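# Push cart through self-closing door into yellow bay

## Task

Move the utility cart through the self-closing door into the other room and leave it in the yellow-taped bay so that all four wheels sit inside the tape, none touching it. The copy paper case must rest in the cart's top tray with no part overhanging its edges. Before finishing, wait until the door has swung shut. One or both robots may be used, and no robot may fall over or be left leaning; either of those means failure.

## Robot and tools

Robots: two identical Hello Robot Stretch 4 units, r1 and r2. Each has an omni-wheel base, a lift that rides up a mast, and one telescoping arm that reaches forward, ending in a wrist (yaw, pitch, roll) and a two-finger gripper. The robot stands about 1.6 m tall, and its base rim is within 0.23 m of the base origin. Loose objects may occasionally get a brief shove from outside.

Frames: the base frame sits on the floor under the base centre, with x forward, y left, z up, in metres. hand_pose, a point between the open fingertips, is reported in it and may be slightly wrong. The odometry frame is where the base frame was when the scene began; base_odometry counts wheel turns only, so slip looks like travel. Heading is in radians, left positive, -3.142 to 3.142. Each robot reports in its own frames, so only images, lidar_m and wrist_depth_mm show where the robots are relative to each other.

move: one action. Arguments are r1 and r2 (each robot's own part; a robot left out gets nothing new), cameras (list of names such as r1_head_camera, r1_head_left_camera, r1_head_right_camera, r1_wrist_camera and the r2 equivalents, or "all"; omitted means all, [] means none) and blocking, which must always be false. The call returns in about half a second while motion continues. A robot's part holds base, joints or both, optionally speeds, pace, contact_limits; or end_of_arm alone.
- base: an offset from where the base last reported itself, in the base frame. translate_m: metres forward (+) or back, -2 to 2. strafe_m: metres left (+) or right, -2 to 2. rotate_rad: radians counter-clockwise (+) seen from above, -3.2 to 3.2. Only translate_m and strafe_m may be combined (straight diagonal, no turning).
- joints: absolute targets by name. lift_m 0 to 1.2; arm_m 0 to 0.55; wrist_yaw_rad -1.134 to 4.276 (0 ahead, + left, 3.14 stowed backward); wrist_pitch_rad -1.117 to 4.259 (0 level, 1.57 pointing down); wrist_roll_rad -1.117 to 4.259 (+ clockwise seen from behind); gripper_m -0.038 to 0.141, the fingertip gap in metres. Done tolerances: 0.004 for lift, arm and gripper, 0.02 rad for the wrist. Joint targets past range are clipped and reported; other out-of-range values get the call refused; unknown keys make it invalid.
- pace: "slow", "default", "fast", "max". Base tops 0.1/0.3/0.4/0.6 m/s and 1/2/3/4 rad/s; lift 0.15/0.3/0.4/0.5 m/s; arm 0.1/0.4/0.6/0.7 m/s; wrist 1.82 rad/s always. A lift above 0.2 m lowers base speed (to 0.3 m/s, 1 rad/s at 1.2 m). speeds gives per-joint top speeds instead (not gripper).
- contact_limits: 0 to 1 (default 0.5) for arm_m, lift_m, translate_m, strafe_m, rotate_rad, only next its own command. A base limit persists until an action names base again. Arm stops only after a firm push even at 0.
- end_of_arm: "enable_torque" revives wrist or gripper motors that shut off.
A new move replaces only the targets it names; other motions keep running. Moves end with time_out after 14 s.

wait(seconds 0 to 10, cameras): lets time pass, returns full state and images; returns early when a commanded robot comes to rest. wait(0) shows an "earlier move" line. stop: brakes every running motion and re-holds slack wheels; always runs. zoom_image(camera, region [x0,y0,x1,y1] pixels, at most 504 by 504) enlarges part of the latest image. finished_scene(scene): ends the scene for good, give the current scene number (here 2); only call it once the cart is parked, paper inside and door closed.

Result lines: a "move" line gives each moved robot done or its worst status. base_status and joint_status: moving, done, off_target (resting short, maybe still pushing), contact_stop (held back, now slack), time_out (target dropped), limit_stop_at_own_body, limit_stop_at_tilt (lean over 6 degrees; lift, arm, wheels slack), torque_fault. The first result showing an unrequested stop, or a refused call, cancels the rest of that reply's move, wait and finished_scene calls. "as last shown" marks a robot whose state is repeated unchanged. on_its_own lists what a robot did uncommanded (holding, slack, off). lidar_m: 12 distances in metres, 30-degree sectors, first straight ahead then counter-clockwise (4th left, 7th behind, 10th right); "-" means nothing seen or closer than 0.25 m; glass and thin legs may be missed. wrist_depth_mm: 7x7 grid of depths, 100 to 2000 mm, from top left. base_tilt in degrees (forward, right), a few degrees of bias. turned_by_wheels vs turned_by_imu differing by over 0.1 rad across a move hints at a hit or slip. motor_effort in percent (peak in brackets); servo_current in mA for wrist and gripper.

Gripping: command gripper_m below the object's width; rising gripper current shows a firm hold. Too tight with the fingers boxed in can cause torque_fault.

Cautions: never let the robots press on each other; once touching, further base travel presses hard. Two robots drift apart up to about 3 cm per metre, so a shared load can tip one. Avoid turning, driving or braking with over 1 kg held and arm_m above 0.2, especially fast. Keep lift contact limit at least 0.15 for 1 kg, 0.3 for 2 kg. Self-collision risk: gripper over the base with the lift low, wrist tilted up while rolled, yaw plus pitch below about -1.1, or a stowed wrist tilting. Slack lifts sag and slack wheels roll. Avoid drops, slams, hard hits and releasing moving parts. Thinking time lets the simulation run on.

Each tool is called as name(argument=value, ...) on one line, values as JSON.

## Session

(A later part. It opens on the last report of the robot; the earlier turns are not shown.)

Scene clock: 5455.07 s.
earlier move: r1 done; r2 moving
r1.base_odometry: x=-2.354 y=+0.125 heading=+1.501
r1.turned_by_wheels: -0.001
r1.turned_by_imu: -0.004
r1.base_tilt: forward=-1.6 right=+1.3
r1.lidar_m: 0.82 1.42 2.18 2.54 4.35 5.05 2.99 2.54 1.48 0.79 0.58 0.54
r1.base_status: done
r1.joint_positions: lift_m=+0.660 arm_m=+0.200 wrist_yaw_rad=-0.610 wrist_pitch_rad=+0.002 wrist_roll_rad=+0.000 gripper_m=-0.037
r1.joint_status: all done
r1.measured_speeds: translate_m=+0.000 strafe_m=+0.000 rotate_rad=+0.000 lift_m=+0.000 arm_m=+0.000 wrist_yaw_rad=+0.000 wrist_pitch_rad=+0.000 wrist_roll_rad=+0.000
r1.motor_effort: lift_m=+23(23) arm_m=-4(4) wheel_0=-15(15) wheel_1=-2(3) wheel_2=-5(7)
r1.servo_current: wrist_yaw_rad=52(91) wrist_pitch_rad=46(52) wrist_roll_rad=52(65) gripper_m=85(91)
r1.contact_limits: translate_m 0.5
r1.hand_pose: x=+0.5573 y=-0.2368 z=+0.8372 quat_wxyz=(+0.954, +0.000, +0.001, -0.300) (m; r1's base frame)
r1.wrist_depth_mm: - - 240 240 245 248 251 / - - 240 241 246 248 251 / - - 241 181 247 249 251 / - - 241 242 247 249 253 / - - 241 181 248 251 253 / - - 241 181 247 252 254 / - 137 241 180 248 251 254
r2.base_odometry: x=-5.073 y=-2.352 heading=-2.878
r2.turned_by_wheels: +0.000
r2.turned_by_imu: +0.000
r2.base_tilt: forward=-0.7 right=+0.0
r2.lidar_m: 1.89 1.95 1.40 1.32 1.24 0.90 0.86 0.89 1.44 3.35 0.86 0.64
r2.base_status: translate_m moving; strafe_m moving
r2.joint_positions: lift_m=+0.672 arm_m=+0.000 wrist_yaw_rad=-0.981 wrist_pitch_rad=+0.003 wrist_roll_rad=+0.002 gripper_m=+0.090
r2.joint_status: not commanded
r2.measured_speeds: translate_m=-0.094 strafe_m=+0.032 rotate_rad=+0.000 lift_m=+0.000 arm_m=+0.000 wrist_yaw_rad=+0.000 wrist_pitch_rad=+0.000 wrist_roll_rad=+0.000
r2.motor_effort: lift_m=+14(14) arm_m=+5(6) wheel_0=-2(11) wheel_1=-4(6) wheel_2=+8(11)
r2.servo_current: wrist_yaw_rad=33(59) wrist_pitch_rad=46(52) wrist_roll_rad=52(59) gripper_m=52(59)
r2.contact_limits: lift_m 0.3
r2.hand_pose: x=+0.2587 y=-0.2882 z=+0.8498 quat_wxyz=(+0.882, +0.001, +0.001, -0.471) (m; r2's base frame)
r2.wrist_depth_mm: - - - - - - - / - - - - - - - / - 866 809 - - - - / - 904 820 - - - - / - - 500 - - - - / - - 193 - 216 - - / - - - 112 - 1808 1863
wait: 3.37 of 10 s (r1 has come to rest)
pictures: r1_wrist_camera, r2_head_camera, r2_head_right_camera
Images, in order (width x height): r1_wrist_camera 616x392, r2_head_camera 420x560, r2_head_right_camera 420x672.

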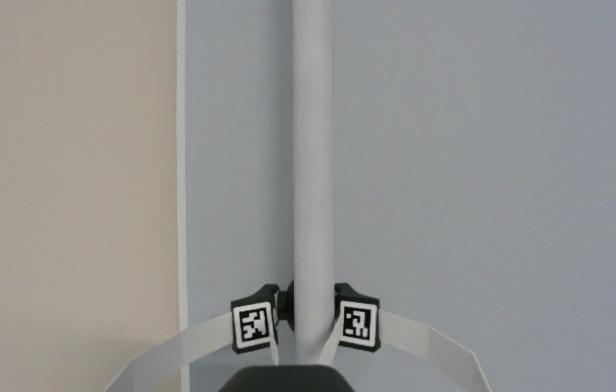

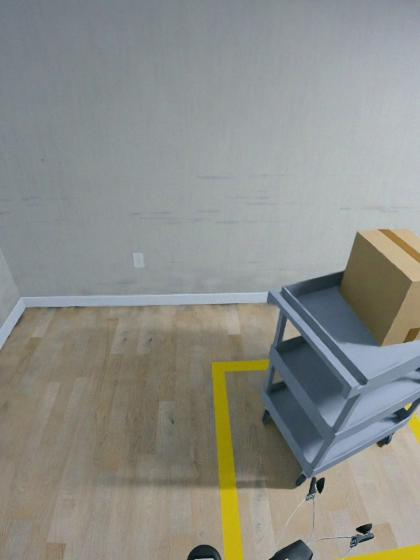

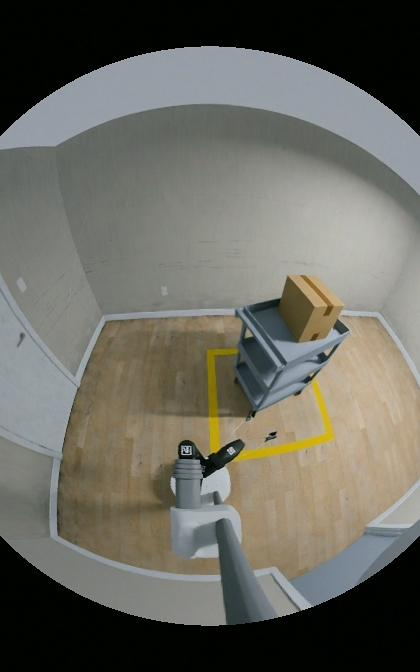

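move(blocking=false, r1={"base": {"translate_m": 0.1592, "strafe_m": -0.0534}, "joints": {"wrist_yaw_rad": -0.783}, "pace": "slow", "speeds": {"wrist_yaw_rad": 0.1}, "contact_limits": {"translate_m": 0.5}}, r2={"base": {"translate_m": -0.15, "strafe_m": -0.65}}, cameras=[])

wait(seconds=5, cameras=["r1_wrist_camera", "r1_head_camera", "r2_head_camera", "r2_head_right_camera"])

Scene clock: 5462.83 s.
earlier move: r2 done
move: r1 moving; r2 moving
r1.base_odometry: x=-2.349 y=+0.138 heading=+1.500
r1.turned_by_wheels: -0.001
r1.turned_by_imu: -0.001
r1.base_tilt: forward=-1.6 right=+1.3
r1.lidar_m: 0.80 1.38 2.14 2.55 4.35 5.08 2.99 2.55 1.47 0.77 0.59 0.50
r1.base_status: translate_m moving; strafe_m moving
r1.joint_positions: lift_m=+0.660 arm_m=+0.200 wrist_yaw_rad=-0.649 wrist_pitch_rad=+0.002 wrist_roll_rad=+0.000 gripper_m=-0.037
r1.joint_status: wrist_yaw_rad moving
r1.measured_speeds: translate_m=+0.048 strafe_m=-0.016 rotate_rad=+0.002 lift_m=+0.000 arm_m=+0.000 wrist_yaw_rad=-0.100 wrist_pitch_rad=+0.000 wrist_roll_rad=+0.000
r1.motor_effort: lift_m=+23(23) arm_m=-4(4) wheel_0=-2(15) wheel_1=+2(3) wheel_2=-7(8)
r1.servo_current: wrist_yaw_rad=65(65) wrist_pitch_rad=39(46) wrist_roll_rad=46(72) gripper_m=72(78)
r1.contact_limits: translate_m 0.5
r1.hand_pose: x=+0.5478 y=-0.2440 z=+0.8372 quat_wxyz=(+0.948, +0.000, +0.001, -0.319) (m; r1's base frame)
r1.wrist_depth_mm: - 387 238 241 247 250 254 / - - 238 240 247 252 255 / - 389 239 176 248 252 255 / - 404 240 242 248 252 256 / - 407 240 178 250 253 257 / - - 238 178 248 253 257 / - 139 240 177 249 - 258
r2.base_odometry: x=-4.990 y=-2.325 heading=-2.878
r2.turned_by_wheels: +0.000
r2.turned_by_imu: +0.001
r2.base_tilt: forward=-0.6 right=+0.1
r2.lidar_m: 1.04 1.95 1.39 1.32 1.12 0.81 0.75 0.82 1.35 3.14 1.04 0.73
r2.base_status: translate_m moving; strafe_m moving
r2.joint_positions: lift_m=+0.672 arm_m=+0.000 wrist_yaw_rad=-0.981 wrist_pitch_rad=+0.003 wrist_roll_rad=+0.002 gripper_m=+0.090
r2.joint_status: not commanded
r2.measured_speeds: translate_m=-0.029 strafe_m=-0.124 rotate_rad=-0.001 lift_m=+0.000 arm_m=+0.000 wrist_yaw_rad=+0.000 wrist_pitch_rad=+0.000 wrist_roll_rad=+0.000
r2.motor_effort: lift_m=+14(14) arm_m=+5(5) wheel_0=+13(13) wheel_1=-11(12) wheel_2=+7(8)
r2.servo_current: wrist_yaw_rad=59(59) wrist_pitch_rad=39(52) wrist_roll_rad=46(52) gripper_m=52(59)
r2.contact_limits: lift_m 0.3
r2.hand_pose: x=+0.2587 y=-0.2882 z=+0.8498 quat_wxyz=(+0.882, +0.001, +0.001, -0.471) (m; r2's base frame)
r2.wrist_depth_mm: - - - - - - - / - - - - - - - / - 904 904 - - - - / - 917 878 - - - - / - - 878 - - - - / - - 191 - 215 - - / 768 - - 112 1983 1808 1863
pictures: none
No camera images: "cameras" was empty.

Scene clock: 5465.30 s.
earlier move: r1 done; r2 moving
r1.base_odometry: x=-2.289 y=+0.281 heading=+1.499
r1.turned_by_wheels: -0.001
r1.turned_by_imu: -0.003
r1.base_tilt: forward=-1.5 right=+1.4
r1.lidar_m: 0.66 1.12 2.11 2.46 4.21 5.21 3.07 2.62 1.17 0.64 0.53 0.50
r1.base_status: done
r1.joint_positions: lift_m=+0.660 arm_m=+0.200 wrist_yaw_rad=-0.786 wrist_pitch_rad=+0.002 wrist_roll_rad=+0.000 gripper_m=-0.037
r1.joint_status: all done
r1.measured_speeds: translate_m=+0.000 strafe_m=+0.000 rotate_rad=+0.000 lift_m=+0.000 arm_m=+0.000 wrist_yaw_rad=+0.000 wrist_pitch_rad=+0.000 wrist_roll_rad=+0.000
r1.motor_effort: lift_m=+23(23) arm_m=-2(4) wheel_0=-16(16) wheel_1=-2(5) wheel_2=-7(10)
r1.servo_current: wrist_yaw_rad=33(78) wrist_pitch_rad=46(52) wrist_roll_rad=46(72) gripper_m=85(85)
r1.contact_limits: translate_m 0.5
r1.hand_pose: x=+0.5127 y=-0.2659 z=+0.8372 quat_wxyz=(+0.924, +0.000, +0.001, -0.383) (m; r1's base frame)
r1.wrist_depth_mm: 245 237 238 182 247 251 255 / 246 237 239 240 247 251 256 / 247 238 240 241 248 252 256 / 247 238 240 242 248 252 257 / 247 239 240 242 250 254 257 / 249 239 240 183 248 254 258 / 249 238 240 179 249 255 258
r2.base_odometry: x=-5.013 y=-1.712 heading=-2.878
r2.turned_by_wheels: +0.000
r2.turned_by_imu: +0.000
r2.base_tilt: forward=-0.7 right=+0.0
r2.lidar_m: 0.74 2.24 2.01 1.94 0.90 0.68 0.61 0.74 1.02 2.65 2.84 0.93
r2.base_status: translate_m moving; strafe_m moving
r2.joint_positions: lift_m=+0.672 arm_m=+0.000 wrist_yaw_rad=-0.981 wrist_pitch_rad=+0.003 wrist_roll_rad=+0.002 gripper_m=+0.090
r2.joint_status: not commanded
r2.measured_speeds: translate_m=-0.025 strafe_m=-0.106 rotate_rad=-0.002 lift_m=+0.000 arm_m=+0.000 wrist_yaw_rad=+0.000 wrist_pitch_rad=+0.000 wrist_roll_rad=+0.000
r2.motor_effort: lift_m=+14(15) arm_m=+5(6) wheel_0=+5(13) wheel_1=-2(13) wheel_2=+4(9)
r2.servo_current: wrist_yaw_rad=52(59) wrist_pitch_rad=46(52) wrist_roll_rad=52(59) gripper_m=59(59)
r2.contact_limits: lift_m 0.3
r2.hand_pose: x=+0.2587 y=-0.2882 z=+0.8497 quat_wxyz=(+0.882, +0.001, +0.001, -0.471) (m; r2's base frame)
r2.wrist_depth_mm: - - - - - - - / - - - - - - - / - - - - - - - / - - - - - - - / - - - - - - - / - - 193 - 216 - - / - 1863 - 112 - 1863 1921
wait: 2.47 of 5 s (r1 has come to rest)
pictures: r1_head_camera, r1_wrist_camera, r2_head_camera, r2_head_right_camera
Images, in order (width x height): r1_head_camera 420x560, r1_wrist_camera 616x392, r2_head_camera 420x560, r2_head_right_camera 420x672.

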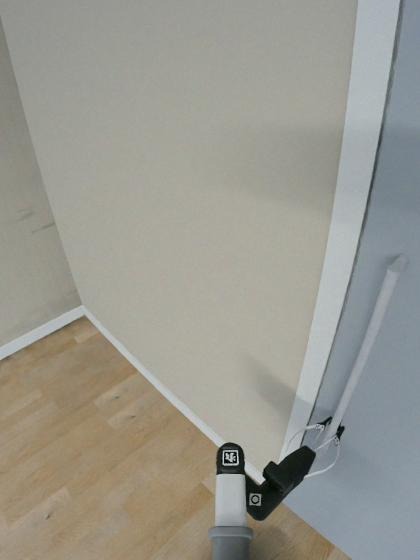

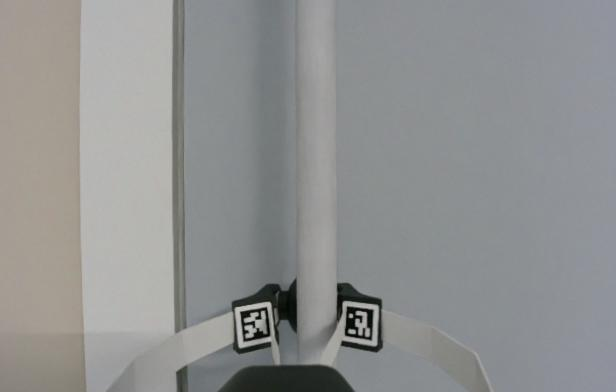

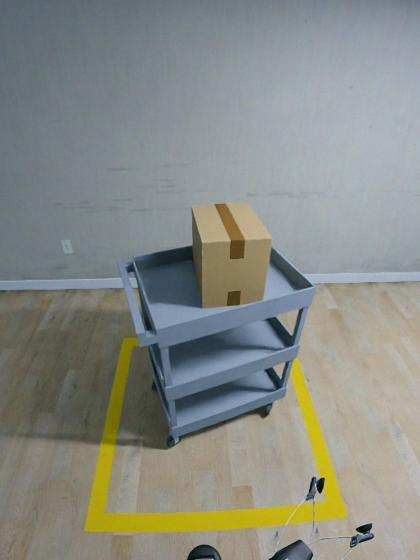

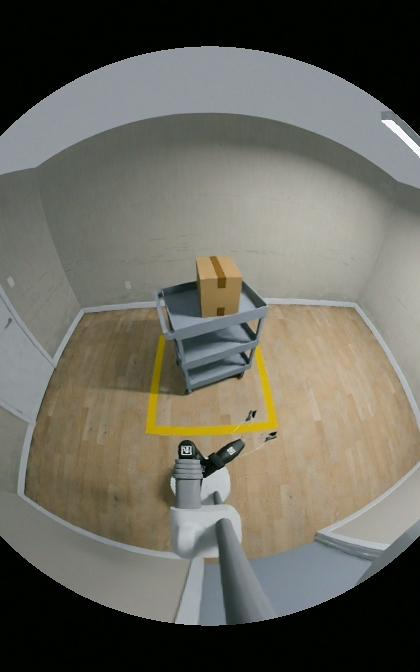

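wait(seconds=2, cameras=["r1_head_left_camera", "r2_head_camera", "r2_head_right_camera"])

zoom_image(camera="r2_head_camera", region=[60, 220, 360, 560])

Scene clock: 5469.43 s.
earlier move: r2 done
r1.base_odometry: x=-2.289 y=+0.281 heading=+1.499
r1.turned_by_wheels: +0.000
r1.turned_by_imu: +0.000
r1.base_tilt: forward=-1.5 right=+1.3
r1.lidar_m: 0.66 1.14 2.13 2.47 4.20 5.20 3.08 2.59 1.20 0.66 0.52 0.49
r1.base_status: done
r1.joint_positions: lift_m=+0.660 arm_m=+0.200 wrist_yaw_rad=-0.786 wrist_pitch_rad=+0.002 wrist_roll_rad=+0.000 gripper_m=-0.037
r1.joint_status: all done
r1.measured_speeds: translate_m=+0.000 strafe_m=+0.000 rotate_rad=+0.000 lift_m=+0.000 arm_m=+0.000 wrist_yaw_rad=+0.000 wrist_pitch_rad=+0.000 wrist_roll_rad=+0.000
r1.motor_effort: lift_m=+23(23) arm_m=-3(4) wheel_0=-17(17) wheel_1=-2(5) wheel_2=-7(10)
r1.servo_current: wrist_yaw_rad=59(78) wrist_pitch_rad=39(52) wrist_roll_rad=39(72) gripper_m=72(85)
r1.contact_limits: translate_m 0.5
r1.hand_pose: x=+0.5127 y=-0.2659 z=+0.8372 quat_wxyz=(+0.924, +0.000, +0.001, -0.383) (m; r1's base frame)
r1.wrist_depth_mm: 246 236 238 181 246 251 255 / 247 237 239 181 247 252 256 / 246 238 239 242 248 253 256 / 247 238 239 242 248 252 257 / 248 239 240 243 249 254 257 / 248 239 239 182 247 254 257 / 249 238 240 179 249 255 259
r2.base_odometry: x=-5.014 y=-1.691 heading=-2.878
r2.turned_by_wheels: +0.000
r2.turned_by_imu: +0.000
r2.base_tilt: forward=-0.7 right=+0.1
r2.lidar_m: 0.76 0.77 2.02 1.96 0.93 0.67 0.63 0.74 1.03 2.57 2.82 0.95
r2.base_status: done
r2.joint_positions: lift_m=+0.672 arm_m=+0.000 wrist_yaw_rad=-0.981 wrist_pitch_rad=+0.003 wrist_roll_rad=+0.002 gripper_m=+0.090
r2.joint_status: not commanded
r2.measured_speeds: translate_m=+0.000 strafe_m=+0.000 rotate_rad=+0.000 lift_m=+0.000 arm_m=+0.000 wrist_yaw_rad=+0.000 wrist_pitch_rad=+0.000 wrist_roll_rad=+0.000
r2.motor_effort: lift_m=+14(15) arm_m=+5(6) wheel_0=+2(13) wheel_1=+0(13) wheel_2=+5(9)
r2.servo_current: wrist_yaw_rad=39(59) wrist_pitch_rad=46(52) wrist_roll_rad=52(59) gripper_m=52(59)
r2.contact_limits: lift_m 0.3
r2.hand_pose: x=+0.2587 y=-0.2882 z=+0.8497 quat_wxyz=(+0.882, +0.001, +0.001, -0.471) (m; r2's base frame)
r2.wrist_depth_mm: - - - - - - - / - - - - - - - / - - - - - - - / - - - - - - - / - - - - - - - / - - 194 - 216 - - / - 1863 1983 112 1983 1808 1863
wait: 0.00 of 2 s (r2 has come to rest)
pictures: r1_head_left_camera, r2_head_camera, r2_head_right_camera
Images, in order (width x height): r1_head_left_camera 420x672, r2_head_camera 420x560, r2_head_right_camera 420x672.

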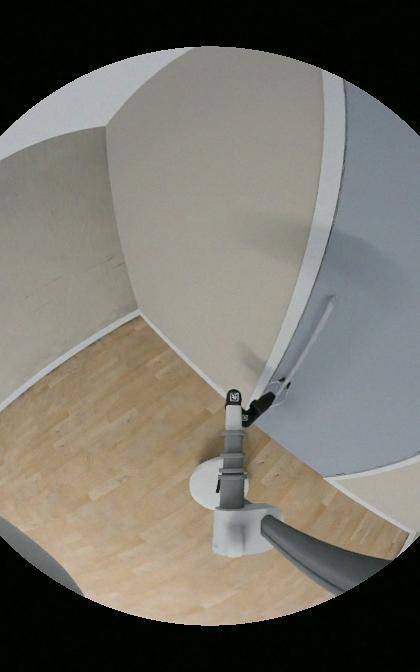

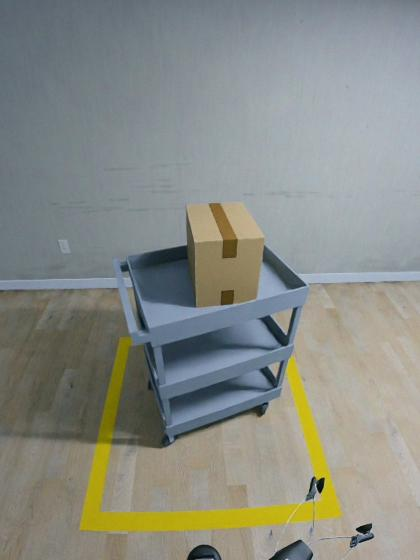

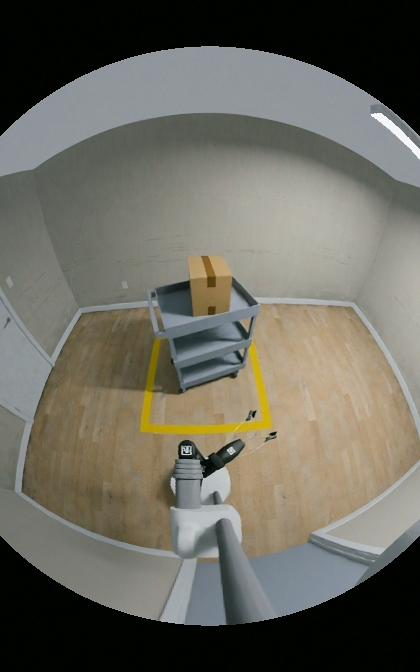

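Scaled by 1.482 from the camera's 420x560 image, which has a finer 1200x1600 frame.

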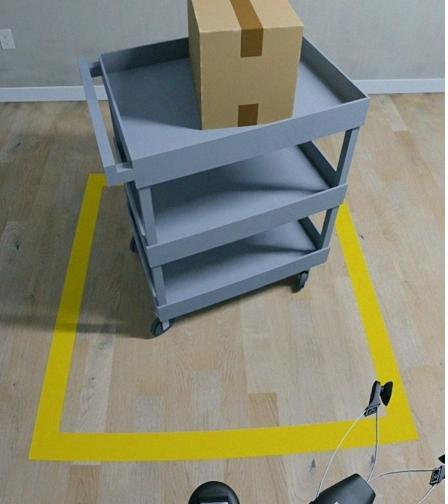

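move(blocking=false, r1={"base": {"translate_m": -0.05, "strafe_m": 0.05}, "joints": {"gripper_m": 0.12}, "pace": "slow", "contact_limits": {"translate_m": 0.5}}, r2={"base": {"translate_m": 0.3, "strafe_m": -1.2}}, cameras=[])

wait(seconds=6, cameras=["r1_wrist_camera"])

wait(seconds=6, cameras=["r1_head_camera", "r1_wrist_camera", "r2_head_camera", "r2_head_left_camera"])

Scene clock: 5516.37 s.
move: r1 contact_stop; r2 moving
r1.base_odometry: x=-2.294 y=+0.275 heading=+1.467
r1.turned_by_wheels: -0.032
r1.turned_by_imu: -0.032
r1.base_tilt: forward=-1.6 right=+1.3
r1.lidar_m: 0.65 1.08 2.12 2.39 3.97 5.19 3.12 2.63 1.26 0.69 0.56 0.49
r1.base_status: translate_m contact_stop; strafe_m contact_stop
r1.joint_positions: lift_m=+0.660 arm_m=+0.200 wrist_yaw_rad=-0.786 wrist_pitch_rad=+0.002 wrist_roll_rad=+0.000 gripper_m=-0.024
r1.joint_status: gripper_m moving
r1.measured_speeds: translate_m=-0.005 strafe_m=-0.008 rotate_rad=-0.170 lift_m=+0.000 arm_m=+0.000 wrist_yaw_rad=+0.000 wrist_pitch_rad=+0.000 wrist_roll_rad=+0.000
r1.on_its_own: the wheels are slack since a contact_stop
r1.motor_effort: lift_m=+23(23) arm_m=-4(4) wheel_0=-5(31) wheel_1=-2(3) wheel_2=+0(5)
r1.servo_current: wrist_yaw_rad=46(65) wrist_pitch_rad=52(52) wrist_roll_rad=52(59) gripper_m=46(78)
r1.contact_limits: translate_m 0.5
r1.hand_pose: x=+0.5130 y=-0.2658 z=+0.8372 quat_wxyz=(+0.924, +0.000, +0.001, -0.383) (m; r1's base frame)
r1.wrist_depth_mm: 248 241 238 177 249 255 259 / 249 241 239 242 250 255 260 / 250 242 240 179 250 255 260 / 250 243 240 247 251 257 263 / 252 243 240 185 251 257 263 / 251 244 238 181 251 258 263 / 252 242 241 177 251 260 264
r2.base_odometry: x=-5.029 y=-1.663 heading=-2.878
r2.turned_by_wheels: -0.001
r2.turned_by_imu: +0.000
r2.base_tilt: forward=-0.7 right=+0.1
r2.lidar_m: 0.76 0.78 2.06 1.98 0.92 0.68 0.65 0.75 1.02 2.61 2.84 0.95
r2.base_status: translate_m moving; strafe_m moving
r2.joint_positions: lift_m=+0.672 arm_m=+0.000 wrist_yaw_rad=-0.981 wrist_pitch_rad=+0.003 wrist_roll_rad=+0.002 gripper_m=+0.090
r2.joint_status: not commanded
r2.measured_speeds: translate_m=+0.031 strafe_m=-0.122 rotate_rad=-0.001 lift_m=+0.000 arm_m=+0.000 wrist_yaw_rad=+0.000 wrist_pitch_rad=+0.000 wrist_roll_rad=+0.000
r2.motor_effort: lift_m=+14(14) arm_m=+5(5) wheel_0=+10(14) wheel_1=-10(10) wheel_2=-8(9)
r2.servo_current: wrist_yaw_rad=46(59) wrist_pitch_rad=46(46) wrist_roll_rad=39(46) gripper_m=59(59)
r2.contact_limits: lift_m 0.3
r2.hand_pose: x=+0.2587 y=-0.2882 z=+0.8497 quat_wxyz=(+0.882, +0.001, +0.001, -0.471) (m; r2's base frame)
r2.wrist_depth_mm: - - - - - - - / - - - - - - - / - - - - - - - / - - - - - - - / - - - - - - - / - - 193 - 216 - - / - 1921 - 112 1983 1808 1921
pictures: none
No camera images: "cameras" was empty.

not run: a stop that you did not command came earlier in this reply.

not run: a stop that you did not command came earlier in this reply.

wait(seconds=6, cameras=["r1_head_camera", "r1_wrist_camera", "r2_head_camera", "r2_head_left_camera"])

Scene clock: 5521.40 s.
earlier move: r1 contact_stop; r2 moving
r1.base_odometry: x=-2.287 y=+0.280 heading=+1.454
r1.turned_by_wheels: -0.013
r1.turned_by_imu: -0.013
r1.base_tilt: forward=-1.6 right=+1.2
r1.lidar_m: 0.61 1.04 2.11 2.39 3.89 5.19 3.21 2.62 1.27 0.66 0.57 0.49
r1.base_status: translate_m contact_stop (by the wheels' count: +0.000 of -0.050); strafe_m contact_stop (by the wheels' count: -0.002 of +0.050)
r1.joint_positions: lift_m=+0.660 arm_m=+0.200 wrist_yaw_rad=-0.780 wrist_pitch_rad=+0.002 wrist_roll_rad=+0.000 gripper_m=+0.120
r1.joint_status: all done
r1.measured_speeds: translate_m=+0.000 strafe_m=+0.000 rotate_rad=+0.000 lift_m=+0.000 arm_m=+0.000 wrist_yaw_rad=+0.000 wrist_pitch_rad=+0.000 wrist_roll_rad=+0.000
r1.on_its_own: the wheels are slack since a contact_stop
r1.motor_effort: lift_m=+23(23) arm_m=-4(4) wheel_0=+0(31) wheel_1=+0(3) wheel_2=+0(5)
r1.servo_current: wrist_yaw_rad=39(72) wrist_pitch_rad=39(52) wrist_roll_rad=52(72) gripper_m=52(78)
r1.contact_limits: translate_m 0.5
r1.hand_pose: x=+0.5144 y=-0.2650 z=+0.8372 quat_wxyz=(+0.925, +0.000, +0.001, -0.380) (m; r1's base frame)
r1.wrist_depth_mm: 237 229 245 182 252 256 257 / 238 230 247 248 251 256 258 / 239 230 247 248 253 256 259 / 238 229 248 249 254 256 260 / 241 230 248 249 254 257 260 / 240 215 248 183 198 258 262 / 241 231 248 147 256 258 263
r2.base_odometry: x=-5.616 y=-0.611 heading=-2.878
r2.turned_by_wheels: +0.000
r2.turned_by_imu: +0.001
r2.base_tilt: forward=-0.7 right=+0.1
r2.lidar_m: 1.80 1.13 1.02 3.13 1.46 0.98 0.92 0.96 1.35 1.53 1.59 1.91
r2.base_status: translate_m moving; strafe_m moving
r2.joint_positions: lift_m=+0.672 arm_m=+0.000 wrist_yaw_rad=-0.981 wrist_pitch_rad=+0.003 wrist_roll_rad=+0.002 gripper_m=+0.090
r2.joint_status: not commanded
r2.measured_speeds: translate_m=+0.000 strafe_m=+0.000 rotate_rad=+0.000 lift_m=+0.000 arm_m=+0.000 wrist_yaw_rad=+0.000 wrist_pitch_rad=+0.000 wrist_roll_rad=+0.000
r2.motor_effort: lift_m=+14(15) arm_m=+5(6) wheel_0=+4(15) wheel_1=-1(11) wheel_2=-4(10)
r2.servo_current: wrist_yaw_rad=39(65) wrist_pitch_rad=39(52) wrist_roll_rad=46(65) gripper_m=59(59)
r2.contact_limits: lift_m 0.3
r2.hand_pose: x=+0.2587 y=-0.2882 z=+0.8497 quat_wxyz=(+0.882, +0.001, +0.001, -0.471) (m; r2's base frame)
r2.wrist_depth_mm: - - - - - - - / - - - - - - - / - - - - - - - / - - - - - - - / - - - - - - - / - - 195 - 184 - - / - 1661 1983 112 - - -
wait: 0.93 of 6 s (r1 has come to rest)
pictures: r1_head_camera, r1_wrist_camera, r2_head_camera, r2_head_left_camera
Images, in order (width x height): r1_head_camera 420x560, r1_wrist_camera 616x392, r2_head_camera 420x560, r2_head_left_camera 420x672.

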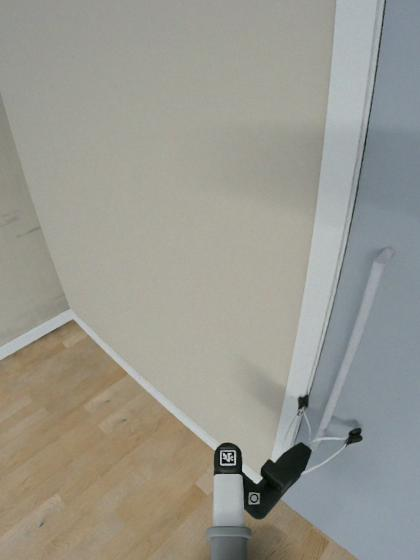

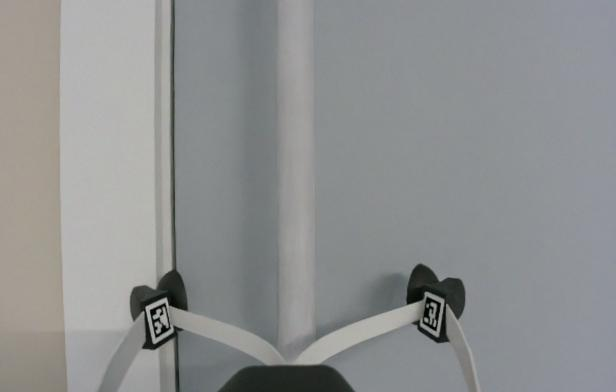

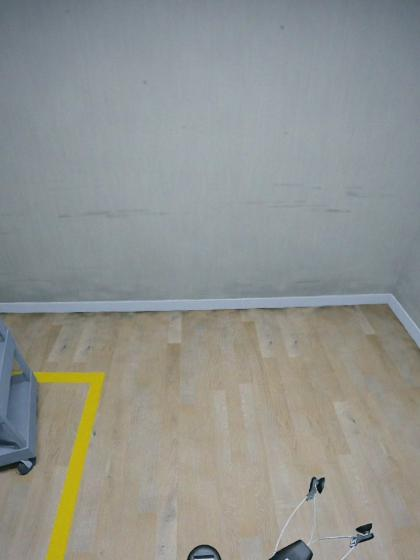

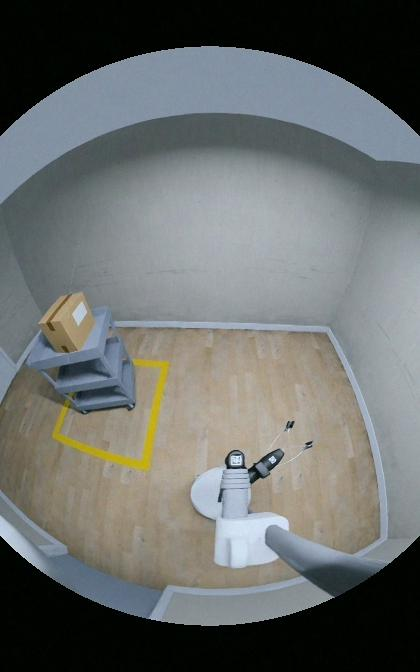

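move(blocking=false, r1={"base": {"translate_m": -0.12, "strafe_m": 0.12}, "pace": "slow", "contact_limits": {"translate_m": 0.4}}, cameras=[])

wait(seconds=5, cameras=["r1_head_camera", "r1_wrist_camera", "r2_head_camera", "r2_head_left_camera"])

zoom_image(camera="r2_head_left_camera", region=[10, 260, 210, 500])

zoom_image(camera="r2_head_camera", region=[0, 280, 160, 560])

Scene clock: 5529.37 s.
earlier move: r2 done
move: r1 moving
r1.base_odometry: x=-2.298 y=+0.272 heading=+1.454
r1.turned_by_wheels: +0.000
r1.turned_by_imu: +0.000
r1.base_tilt: forward=-1.6 right=+1.3
r1.lidar_m: 0.62 1.04 2.10 2.37 3.89 5.17 3.20 2.63 1.32 0.68 0.55 0.52
r1.base_status: translate_m moving; strafe_m moving
r1.joint_positions: lift_m=+0.660 arm_m=+0.200 wrist_yaw_rad=-0.780 wrist_pitch_rad=+0.002 wrist_roll_rad=+0.000 gripper_m=+0.120
r1.joint_status: not commanded
r1.measured_speeds: translate_m=-0.035 strafe_m=+0.036 rotate_rad=-0.001 lift_m=+0.000 arm_m=+0.000 wrist_yaw_rad=+0.000 wrist_pitch_rad=+0.000 wrist_roll_rad=+0.000
r1.motor_effort: lift_m=+23(23) arm_m=-4(4) wheel_0=-5(8) wheel_1=+7(7) wheel_2=+5(6)
r1.servo_current: wrist_yaw_rad=46(59) wrist_pitch_rad=39(46) wrist_roll_rad=33(52) gripper_m=46(52)
r1.contact_limits: translate_m 0.4
r1.hand_pose: x=+0.5144 y=-0.2650 z=+0.8372 quat_wxyz=(+0.925, +0.000, +0.001, -0.380) (m; r1's base frame)
r1.wrist_depth_mm: 250 239 257 258 263 266 270 / 250 241 257 259 264 267 270 / 251 241 257 259 264 267 271 / 251 242 259 259 265 268 271 / 252 243 259 196 265 270 271 / 252 224 260 262 212 270 273 / 252 242 260 147 268 270 273
r2.base_odometry: x=-5.616 y=-0.611 heading=-2.878
r2.turned_by_wheels: +0.000
r2.turned_by_imu: +0.000
r2.base_tilt: forward=-0.7 right=+0.1
r2.lidar_m: 1.81 1.13 1.01 3.12 1.44 0.97 0.93 0.98 1.34 1.52 1.60 1.91
r2.base_status: done
r2.joint_positions: lift_m=+0.672 arm_m=+0.000 wrist_yaw_rad=-0.981 wrist_pitch_rad=+0.003 wrist_roll_rad=+0.002 gripper_m=+0.090
r2.joint_status: not commanded
r2.measured_speeds: translate_m=+0.000 strafe_m=+0.000 rotate_rad=+0.000 lift_m=+0.000 arm_m=+0.000 wrist_yaw_rad=+0.000 wrist_pitch_rad=+0.000 wrist_roll_rad=+0.000
r2.motor_effort: lift_m=+15(15) arm_m=+6(6) wheel_0=+1(1) wheel_1=-2(3) wheel_2=-5(5)
r2.servo_current: wrist_yaw_rad=46(52) wrist_pitch_rad=39(52) wrist_roll_rad=52(52) gripper_m=52(59)
r2.contact_limits: lift_m 0.3
r2.hand_pose: x=+0.2587 y=-0.2882 z=+0.8497 quat_wxyz=(+0.882, +0.001, +0.001, -0.471) (m; r2's base frame)
r2.wrist_depth_mm: - - - - - - - / - - - - - - - / - - - - - - - / - - - - - - - / - - - - - - - / - - 195 - 185 - - / - 1708 1983 112 - - -
pictures: none
No camera images: "cameras" was empty.

Scene clock: 5531.80 s.
earlier move: r1 done
r1.base_odometry: x=-2.420 y=+0.175 heading=+1.454
r1.turned_by_wheels: +0.000
r1.turned_by_imu: +0.000
r1.base_tilt: forward=-1.6 right=+1.3
r1.lidar_m: 0.84 1.37 2.09 2.33 3.90 5.05 3.18 2.60 1.72 0.86 0.73 0.67
r1.base_status: done
r1.joint_positions: lift_m=+0.660 arm_m=+0.200 wrist_yaw_rad=-0.780 wrist_pitch_rad=+0.002 wrist_roll_rad=+0.000 gripper_m=+0.120
r1.joint_status: not commanded
r1.measured_speeds: translate_m=+0.000 strafe_m=+0.000 rotate_rad=+0.000 lift_m=+0.000 arm_m=+0.000 wrist_yaw_rad=+0.000 wrist_pitch_rad=+0.000 wrist_roll_rad=+0.000
r1.motor_effort: lift_m=+23(23) arm_m=-4(4) wheel_0=-4(9) wheel_1=+3(7) wheel_2=+3(6)
r1.servo_current: wrist_yaw_rad=39(65) wrist_pitch_rad=33(52) wrist_roll_rad=65(72) gripper_m=39(52)
r1.contact_limits: translate_m 0.4
r1.hand_pose: x=+0.5144 y=-0.2650 z=+0.8372 quat_wxyz=(+0.925, +0.000, +0.001, -0.380) (m; r1's base frame)
r1.wrist_depth_mm: - - 404 415 424 430 433 / - 407 404 415 424 430 433 / - 410 404 418 427 430 436 / - 410 415 418 427 433 433 / - 399 415 421 424 433 436 / - 195 404 421 213 433 436 / - 178 404 147 430 433 439
r2.base_odometry: x=-5.616 y=-0.611 heading=-2.878
r2.turned_by_wheels: +0.000
r2.turned_by_imu: +0.000
r2.base_tilt: forward=-0.7 right=+0.1
r2.lidar_m: 1.81 1.16 1.00 3.12 1.46 0.98 0.92 0.99 1.37 1.52 1.61 1.92
r2.base_status: done
r2.joint_positions: lift_m=+0.672 arm_m=+0.000 wrist_yaw_rad=-0.981 wrist_pitch_rad=+0.003 wrist_roll_rad=+0.002 gripper_m=+0.090
r2.joint_status: not commanded
r2.measured_speeds: translate_m=+0.000 strafe_m=+0.000 rotate_rad=+0.000 lift_m=+0.000 arm_m=+0.000 wrist_yaw_rad=+0.000 wrist_pitch_rad=+0.000 wrist_roll_rad=+0.000
r2.motor_effort: lift_m=+14(15) arm_m=+5(6) wheel_0=+1(1) wheel_1=-3(3) wheel_2=-5(5)
r2.servo_current: wrist_yaw_rad=46(59) wrist_pitch_rad=39(52) wrist_roll_rad=46(59) gripper_m=59(65)
r2.contact_limits: lift_m 0.3
r2.hand_pose: x=+0.2587 y=-0.2882 z=+0.8497 quat_wxyz=(+0.882, +0.001, +0.001, -0.471) (m; r2's base frame)
r2.wrist_depth_mm: - - - - - - - / - - - - - - - / - - - - - - - / - - - - - - - / - - - - - - - / - - 195 - 185 - - / - 1708 - 112 - - -
wait: 2.43 of 5 s (r1 has come to rest)
pictures: r1_head_camera, r1_wrist_camera, r2_head_camera, r2_head_left_camera
Images, in order (width x height): r1_head_camera 420x560, r1_wrist_camera 616x392, r2_head_camera 420x560, r2_head_left_camera 420x672.

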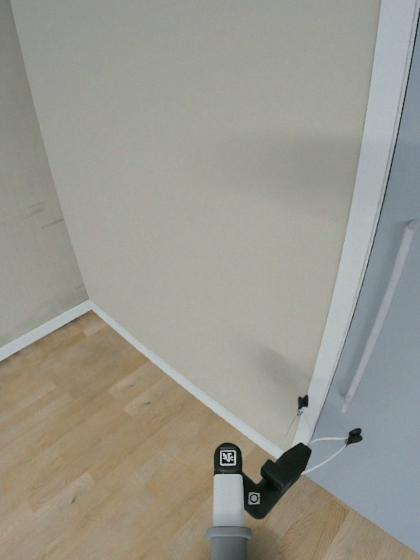

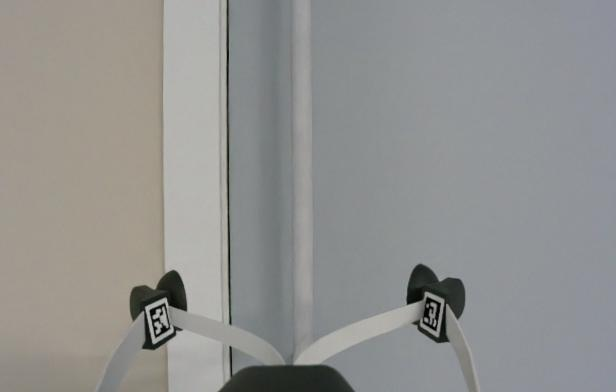

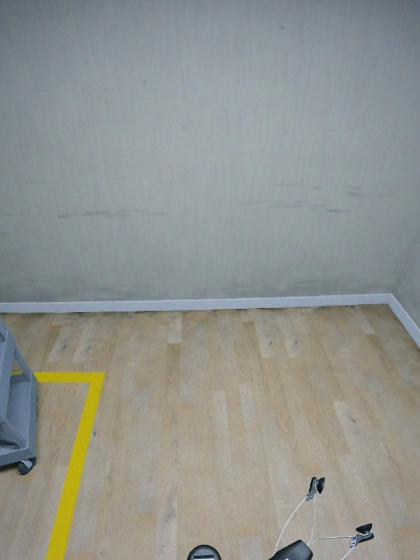

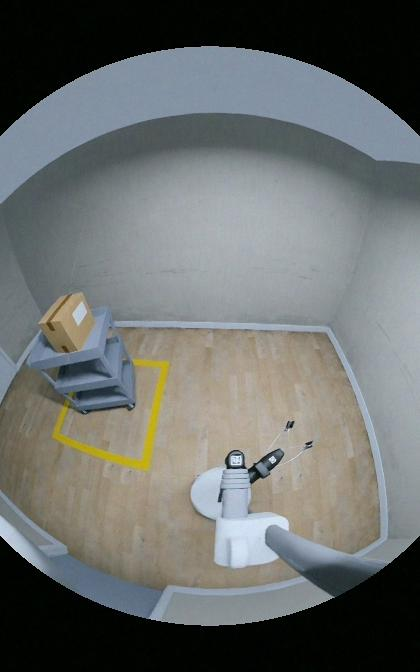

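Scaled by 2.100 from the camera's 420x672 image, which has a finer 600x960 frame.

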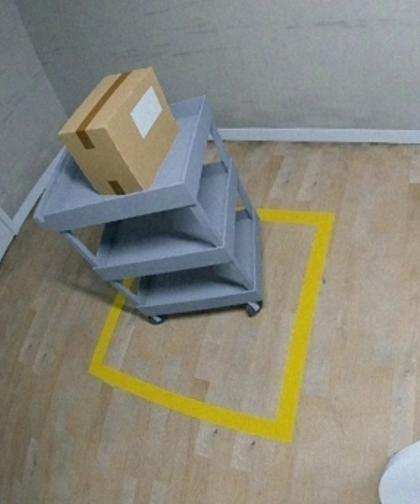

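Scaled by 1.800 from the camera's 420x560 image, which has a finer 1200x1600 frame.

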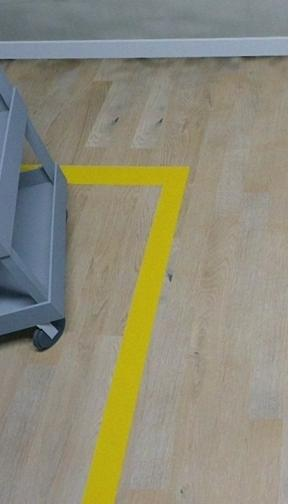

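zoom_image(camera="r2_head_camera", region=[0, 350, 120, 490])

zoom_image(camera="r1_head_camera", region=[260, 0, 420, 440])

Scaled by 3.600 from the camera's 420x560 image, which has a finer 1200x1600 frame.

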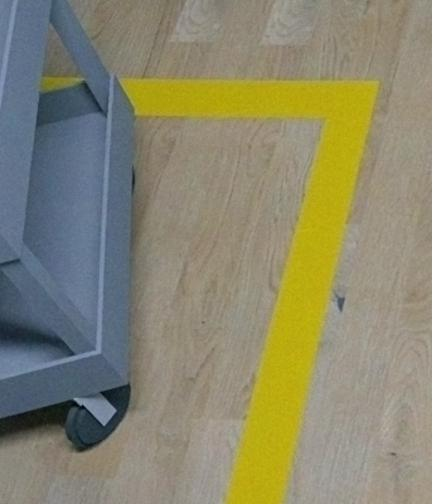

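Scaled by 1.145 from the camera's 420x560 image, which has a finer 600x800 frame.

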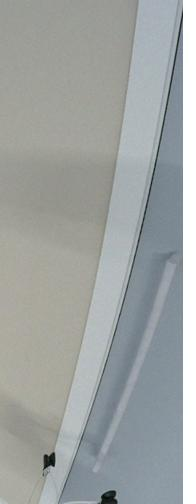

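wait(seconds=0, cameras=["r1_head_right_camera", "r2_head_right_camera", "r1_wrist_camera"])

zoom_image(camera="r2_head_right_camera", region=[100, 400, 400, 640])

zoom_image(camera="r1_head_right_camera", region=[0, 60, 300, 500])

zoom_image(camera="r1_wrist_camera", region=[140, 0, 360, 260])

Scene clock: 5548.77 s.
r1.base_odometry: x=-2.420 y=+0.175 heading=+1.454
r1.turned_by_wheels: +0.000
r1.turned_by_imu: +0.000
r1.base_tilt: forward=-1.6 right=+1.3
r1.lidar_m: 0.80 1.35 2.10 2.39 3.84 5.03 3.18 2.63 1.70 0.89 0.70 0.67
r1.base_status: done
r1.joint_positions: lift_m=+0.660 arm_m=+0.200 wrist_yaw_rad=-0.780 wrist_pitch_rad=+0.002 wrist_roll_rad=+0.000 gripper_m=+0.120
r1.joint_status: not commanded
r1.measured_speeds: translate_m=+0.000 strafe_m=+0.000 rotate_rad=+0.000 lift_m=+0.000 arm_m=+0.000 wrist_yaw_rad=+0.000 wrist_pitch_rad=+0.000 wrist_roll_rad=+0.000
r1.motor_effort: lift_m=+23(23) arm_m=-4(4) wheel_0=-4(9) wheel_1=+3(7) wheel_2=+3(6)
r1.servo_current: wrist_yaw_rad=59(65) wrist_pitch_rad=39(52) wrist_roll_rad=33(72) gripper_m=39(52)
r1.contact_limits: translate_m 0.4
r1.hand_pose: x=+0.5144 y=-0.2650 z=+0.8372 quat_wxyz=(+0.925, +0.000, +0.001, -0.380) (m; r1's base frame)
r1.wrist_depth_mm: - - 404 415 421 427 430 / - 410 404 418 421 427 433 / - 410 404 415 424 430 436 / - 413 415 421 427 430 436 / - 402 418 418 427 433 439 / - 195 402 421 213 436 439 / - 178 404 147 430 436 439
r2.base_odometry: x=-5.616 y=-0.611 heading=-2.878
r2.turned_by_wheels: +0.000
r2.turned_by_imu: +0.000
r2.base_tilt: forward=-0.7 right=+0.1
r2.lidar_m: 1.82 1.11 1.00 3.14 1.46 0.97 0.91 0.97 1.34 1.52 1.59 1.89
r2.base_status: done
r2.joint_positions: lift_m=+0.672 arm_m=+0.000 wrist_yaw_rad=-0.981 wrist_pitch_rad=+0.003 wrist_roll_rad=+0.002 gripper_m=+0.090
r2.joint_status: not commanded
r2.measured_speeds: translate_m=+0.000 strafe_m=+0.000 rotate_rad=+0.000 lift_m=+0.000 arm_m=+0.000 wrist_yaw_rad=+0.000 wrist_pitch_rad=+0.000 wrist_roll_rad=+0.000
r2.motor_effort: lift_m=+14(15) arm_m=+5(6) wheel_0=+1(1) wheel_1=-2(3) wheel_2=-5(5)
r2.servo_current: wrist_yaw_rad=39(59) wrist_pitch_rad=33(52) wrist_roll_rad=46(59) gripper_m=52(65)
r2.contact_limits: lift_m 0.3
r2.hand_pose: x=+0.2587 y=-0.2882 z=+0.8497 quat_wxyz=(+0.882, +0.001, +0.001, -0.471) (m; r2's base frame)
r2.wrist_depth_mm: - - - - - - - / - - - - - - - / - - - - - - - / - - - - - - - / - - - - - - - / - - 195 - 185 - - / - 1708 1983 112 - - -
pictures: r1_head_right_camera, r1_wrist_camera, r2_head_right_camera
Images, in order (width x height): r1_head_right_camera 420x672, r1_wrist_camera 616x392, r2_head_right_camera 420x672.

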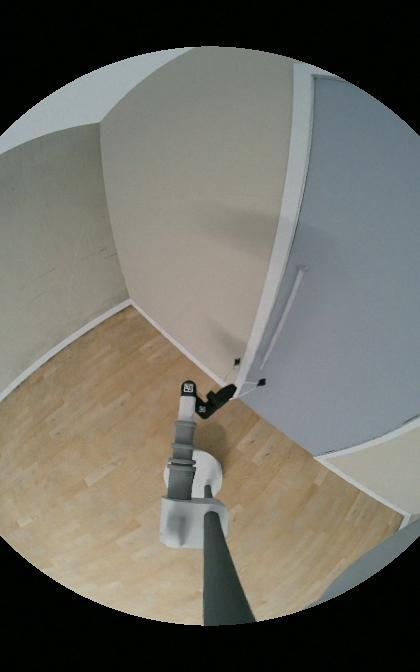

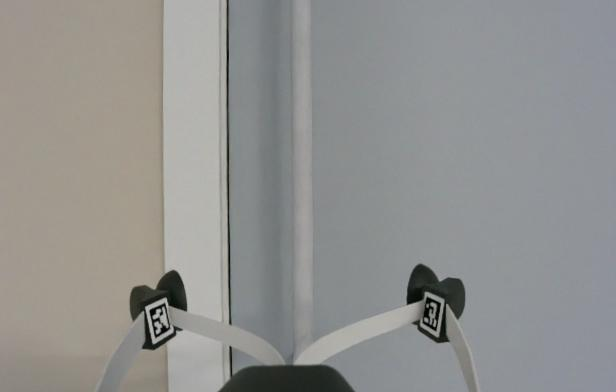

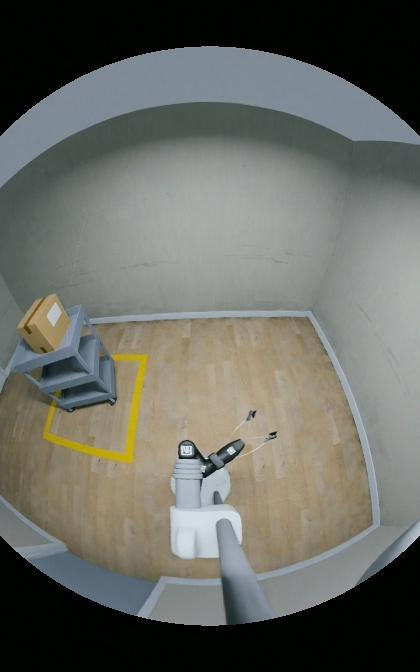

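Scaled by 1.680 from the camera's 420x672 image, which has a finer 600x960 frame.

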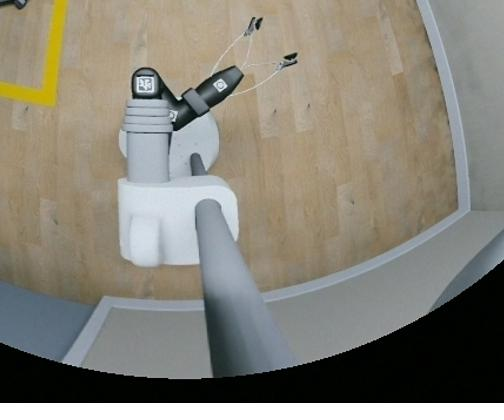

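Scaled by 1.145 from the camera's 420x672 image, which has a finer 600x960 frame.

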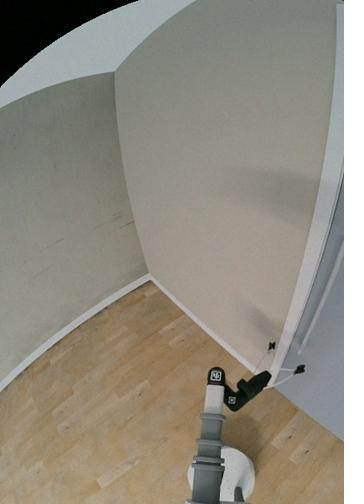

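Scaled by 1.938.

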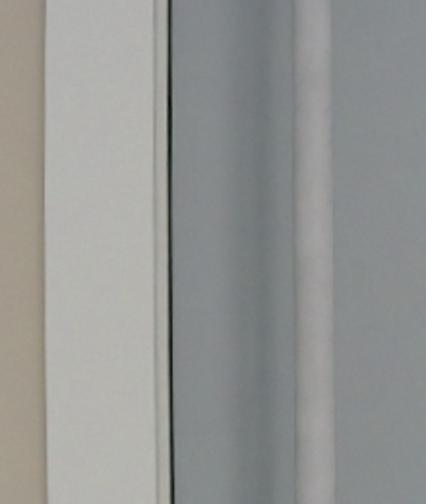

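wait(seconds=0, cameras=["r2_head_left_camera"])

zoom_image(camera="r2_head_left_camera", region=[0, 460, 220, 640])

zoom_image(camera="r2_head_left_camera", region=[10, 270, 190, 480])

Scene clock: 5556.00 s.
r1.base_odometry: x=-2.420 y=+0.175 heading=+1.454
r1.turned_by_wheels: +0.000
r1.turned_by_imu: +0.000
r1.base_tilt: forward=-1.6 right=+1.3
r1.lidar_m: 0.80 1.34 2.10 2.39 3.86 5.03 3.19 2.63 1.69 0.88 0.73 0.65
r1.base_status: done
r1.joint_positions: lift_m=+0.660 arm_m=+0.200 wrist_yaw_rad=-0.780 wrist_pitch_rad=+0.002 wrist_roll_rad=+0.000 gripper_m=+0.120
r1.joint_status: not commanded
r1.measured_speeds: translate_m=+0.000 strafe_m=+0.000 rotate_rad=+0.000 lift_m=+0.000 arm_m=+0.000 wrist_yaw_rad=+0.000 wrist_pitch_rad=+0.000 wrist_roll_rad=+0.000
r1.motor_effort: lift_m=+23(23) arm_m=-4(4) wheel_0=-3(9) wheel_1=+3(7) wheel_2=+3(6)
r1.servo_current: wrist_yaw_rad=46(65) wrist_pitch_rad=46(52) wrist_roll_rad=46(72) gripper_m=39(52)
r1.contact_limits: translate_m 0.4
r1.hand_pose: x=+0.5144 y=-0.2650 z=+0.8372 quat_wxyz=(+0.925, +0.000, +0.001, -0.380) (m; r1's base frame)
r1.wrist_depth_mm: - - 404 413 424 430 430 / - 407 404 418 424 430 433 / - 410 404 418 424 427 436 / - 410 413 418 424 433 439 / - 402 418 418 427 430 436 / - 195 404 421 212 433 436 / - 178 404 147 430 433 439
r2.base_odometry: x=-5.616 y=-0.611 heading=-2.878
r2.turned_by_wheels: +0.000
r2.turned_by_imu: +0.000
r2.base_tilt: forward=-0.6 right=+0.1
r2.lidar_m: 1.81 1.15 1.00 3.12 1.47 0.99 0.93 0.97 1.35 1.52 1.59 1.88
r2.base_status: done
r2.joint_positions: lift_m=+0.672 arm_m=+0.000 wrist_yaw_rad=-0.981 wrist_pitch_rad=+0.003 wrist_roll_rad=+0.002 gripper_m=+0.090
r2.joint_status: not commanded
r2.measured_speeds: translate_m=+0.000 strafe_m=+0.000 rotate_rad=+0.000 lift_m=+0.000 arm_m=+0.000 wrist_yaw_rad=+0.000 wrist_pitch_rad=+0.000 wrist_roll_rad=+0.000
r2.motor_effort: lift_m=+14(15) arm_m=+5(6) wheel_0=+1(1) wheel_1=-3(3) wheel_2=-5(5)
r2.servo_current: wrist_yaw_rad=33(59) wrist_pitch_rad=46(52) wrist_roll_rad=46(59) gripper_m=52(65)
r2.contact_limits: lift_m 0.3
r2.hand_pose: x=+0.2587 y=-0.2882 z=+0.8497 quat_wxyz=(+0.882, +0.001, +0.001, -0.471) (m; r2's base frame)
r2.wrist_depth_mm: - - - - - - - / - - - - - - - / - - - - - - - / - - - - - - - / - - - - - - - / - - 196 - 185 - - / - 1661 1983 112 - - -
pictures: r2_head_left_camera
Images, in order (width x height): r2_head_left_camera 420x672.

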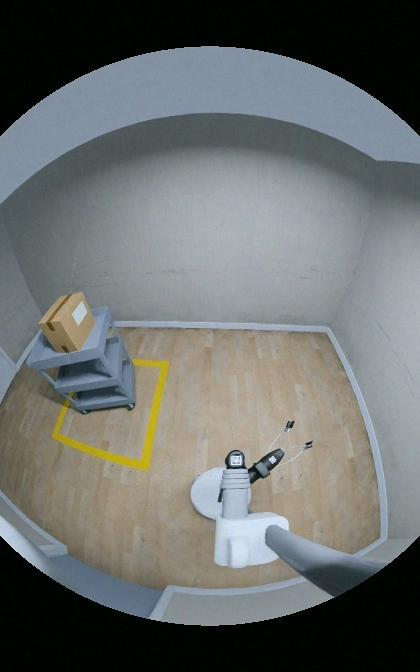

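Scaled by 2.291 from the camera's 420x672 image, which has a finer 600x960 frame.

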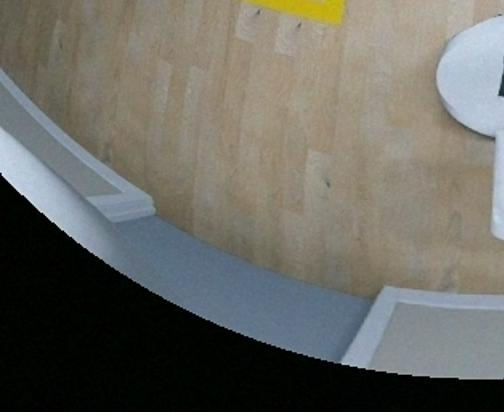

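Scaled by 2.400 from the camera's 420x672 image, which has a finer 600x960 frame.

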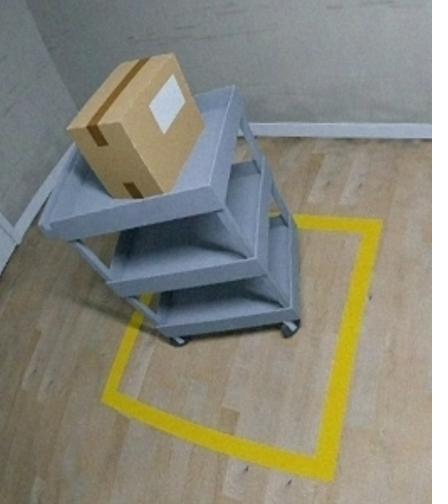

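finished_scene(scene=2)

The scene is finished: the task was done.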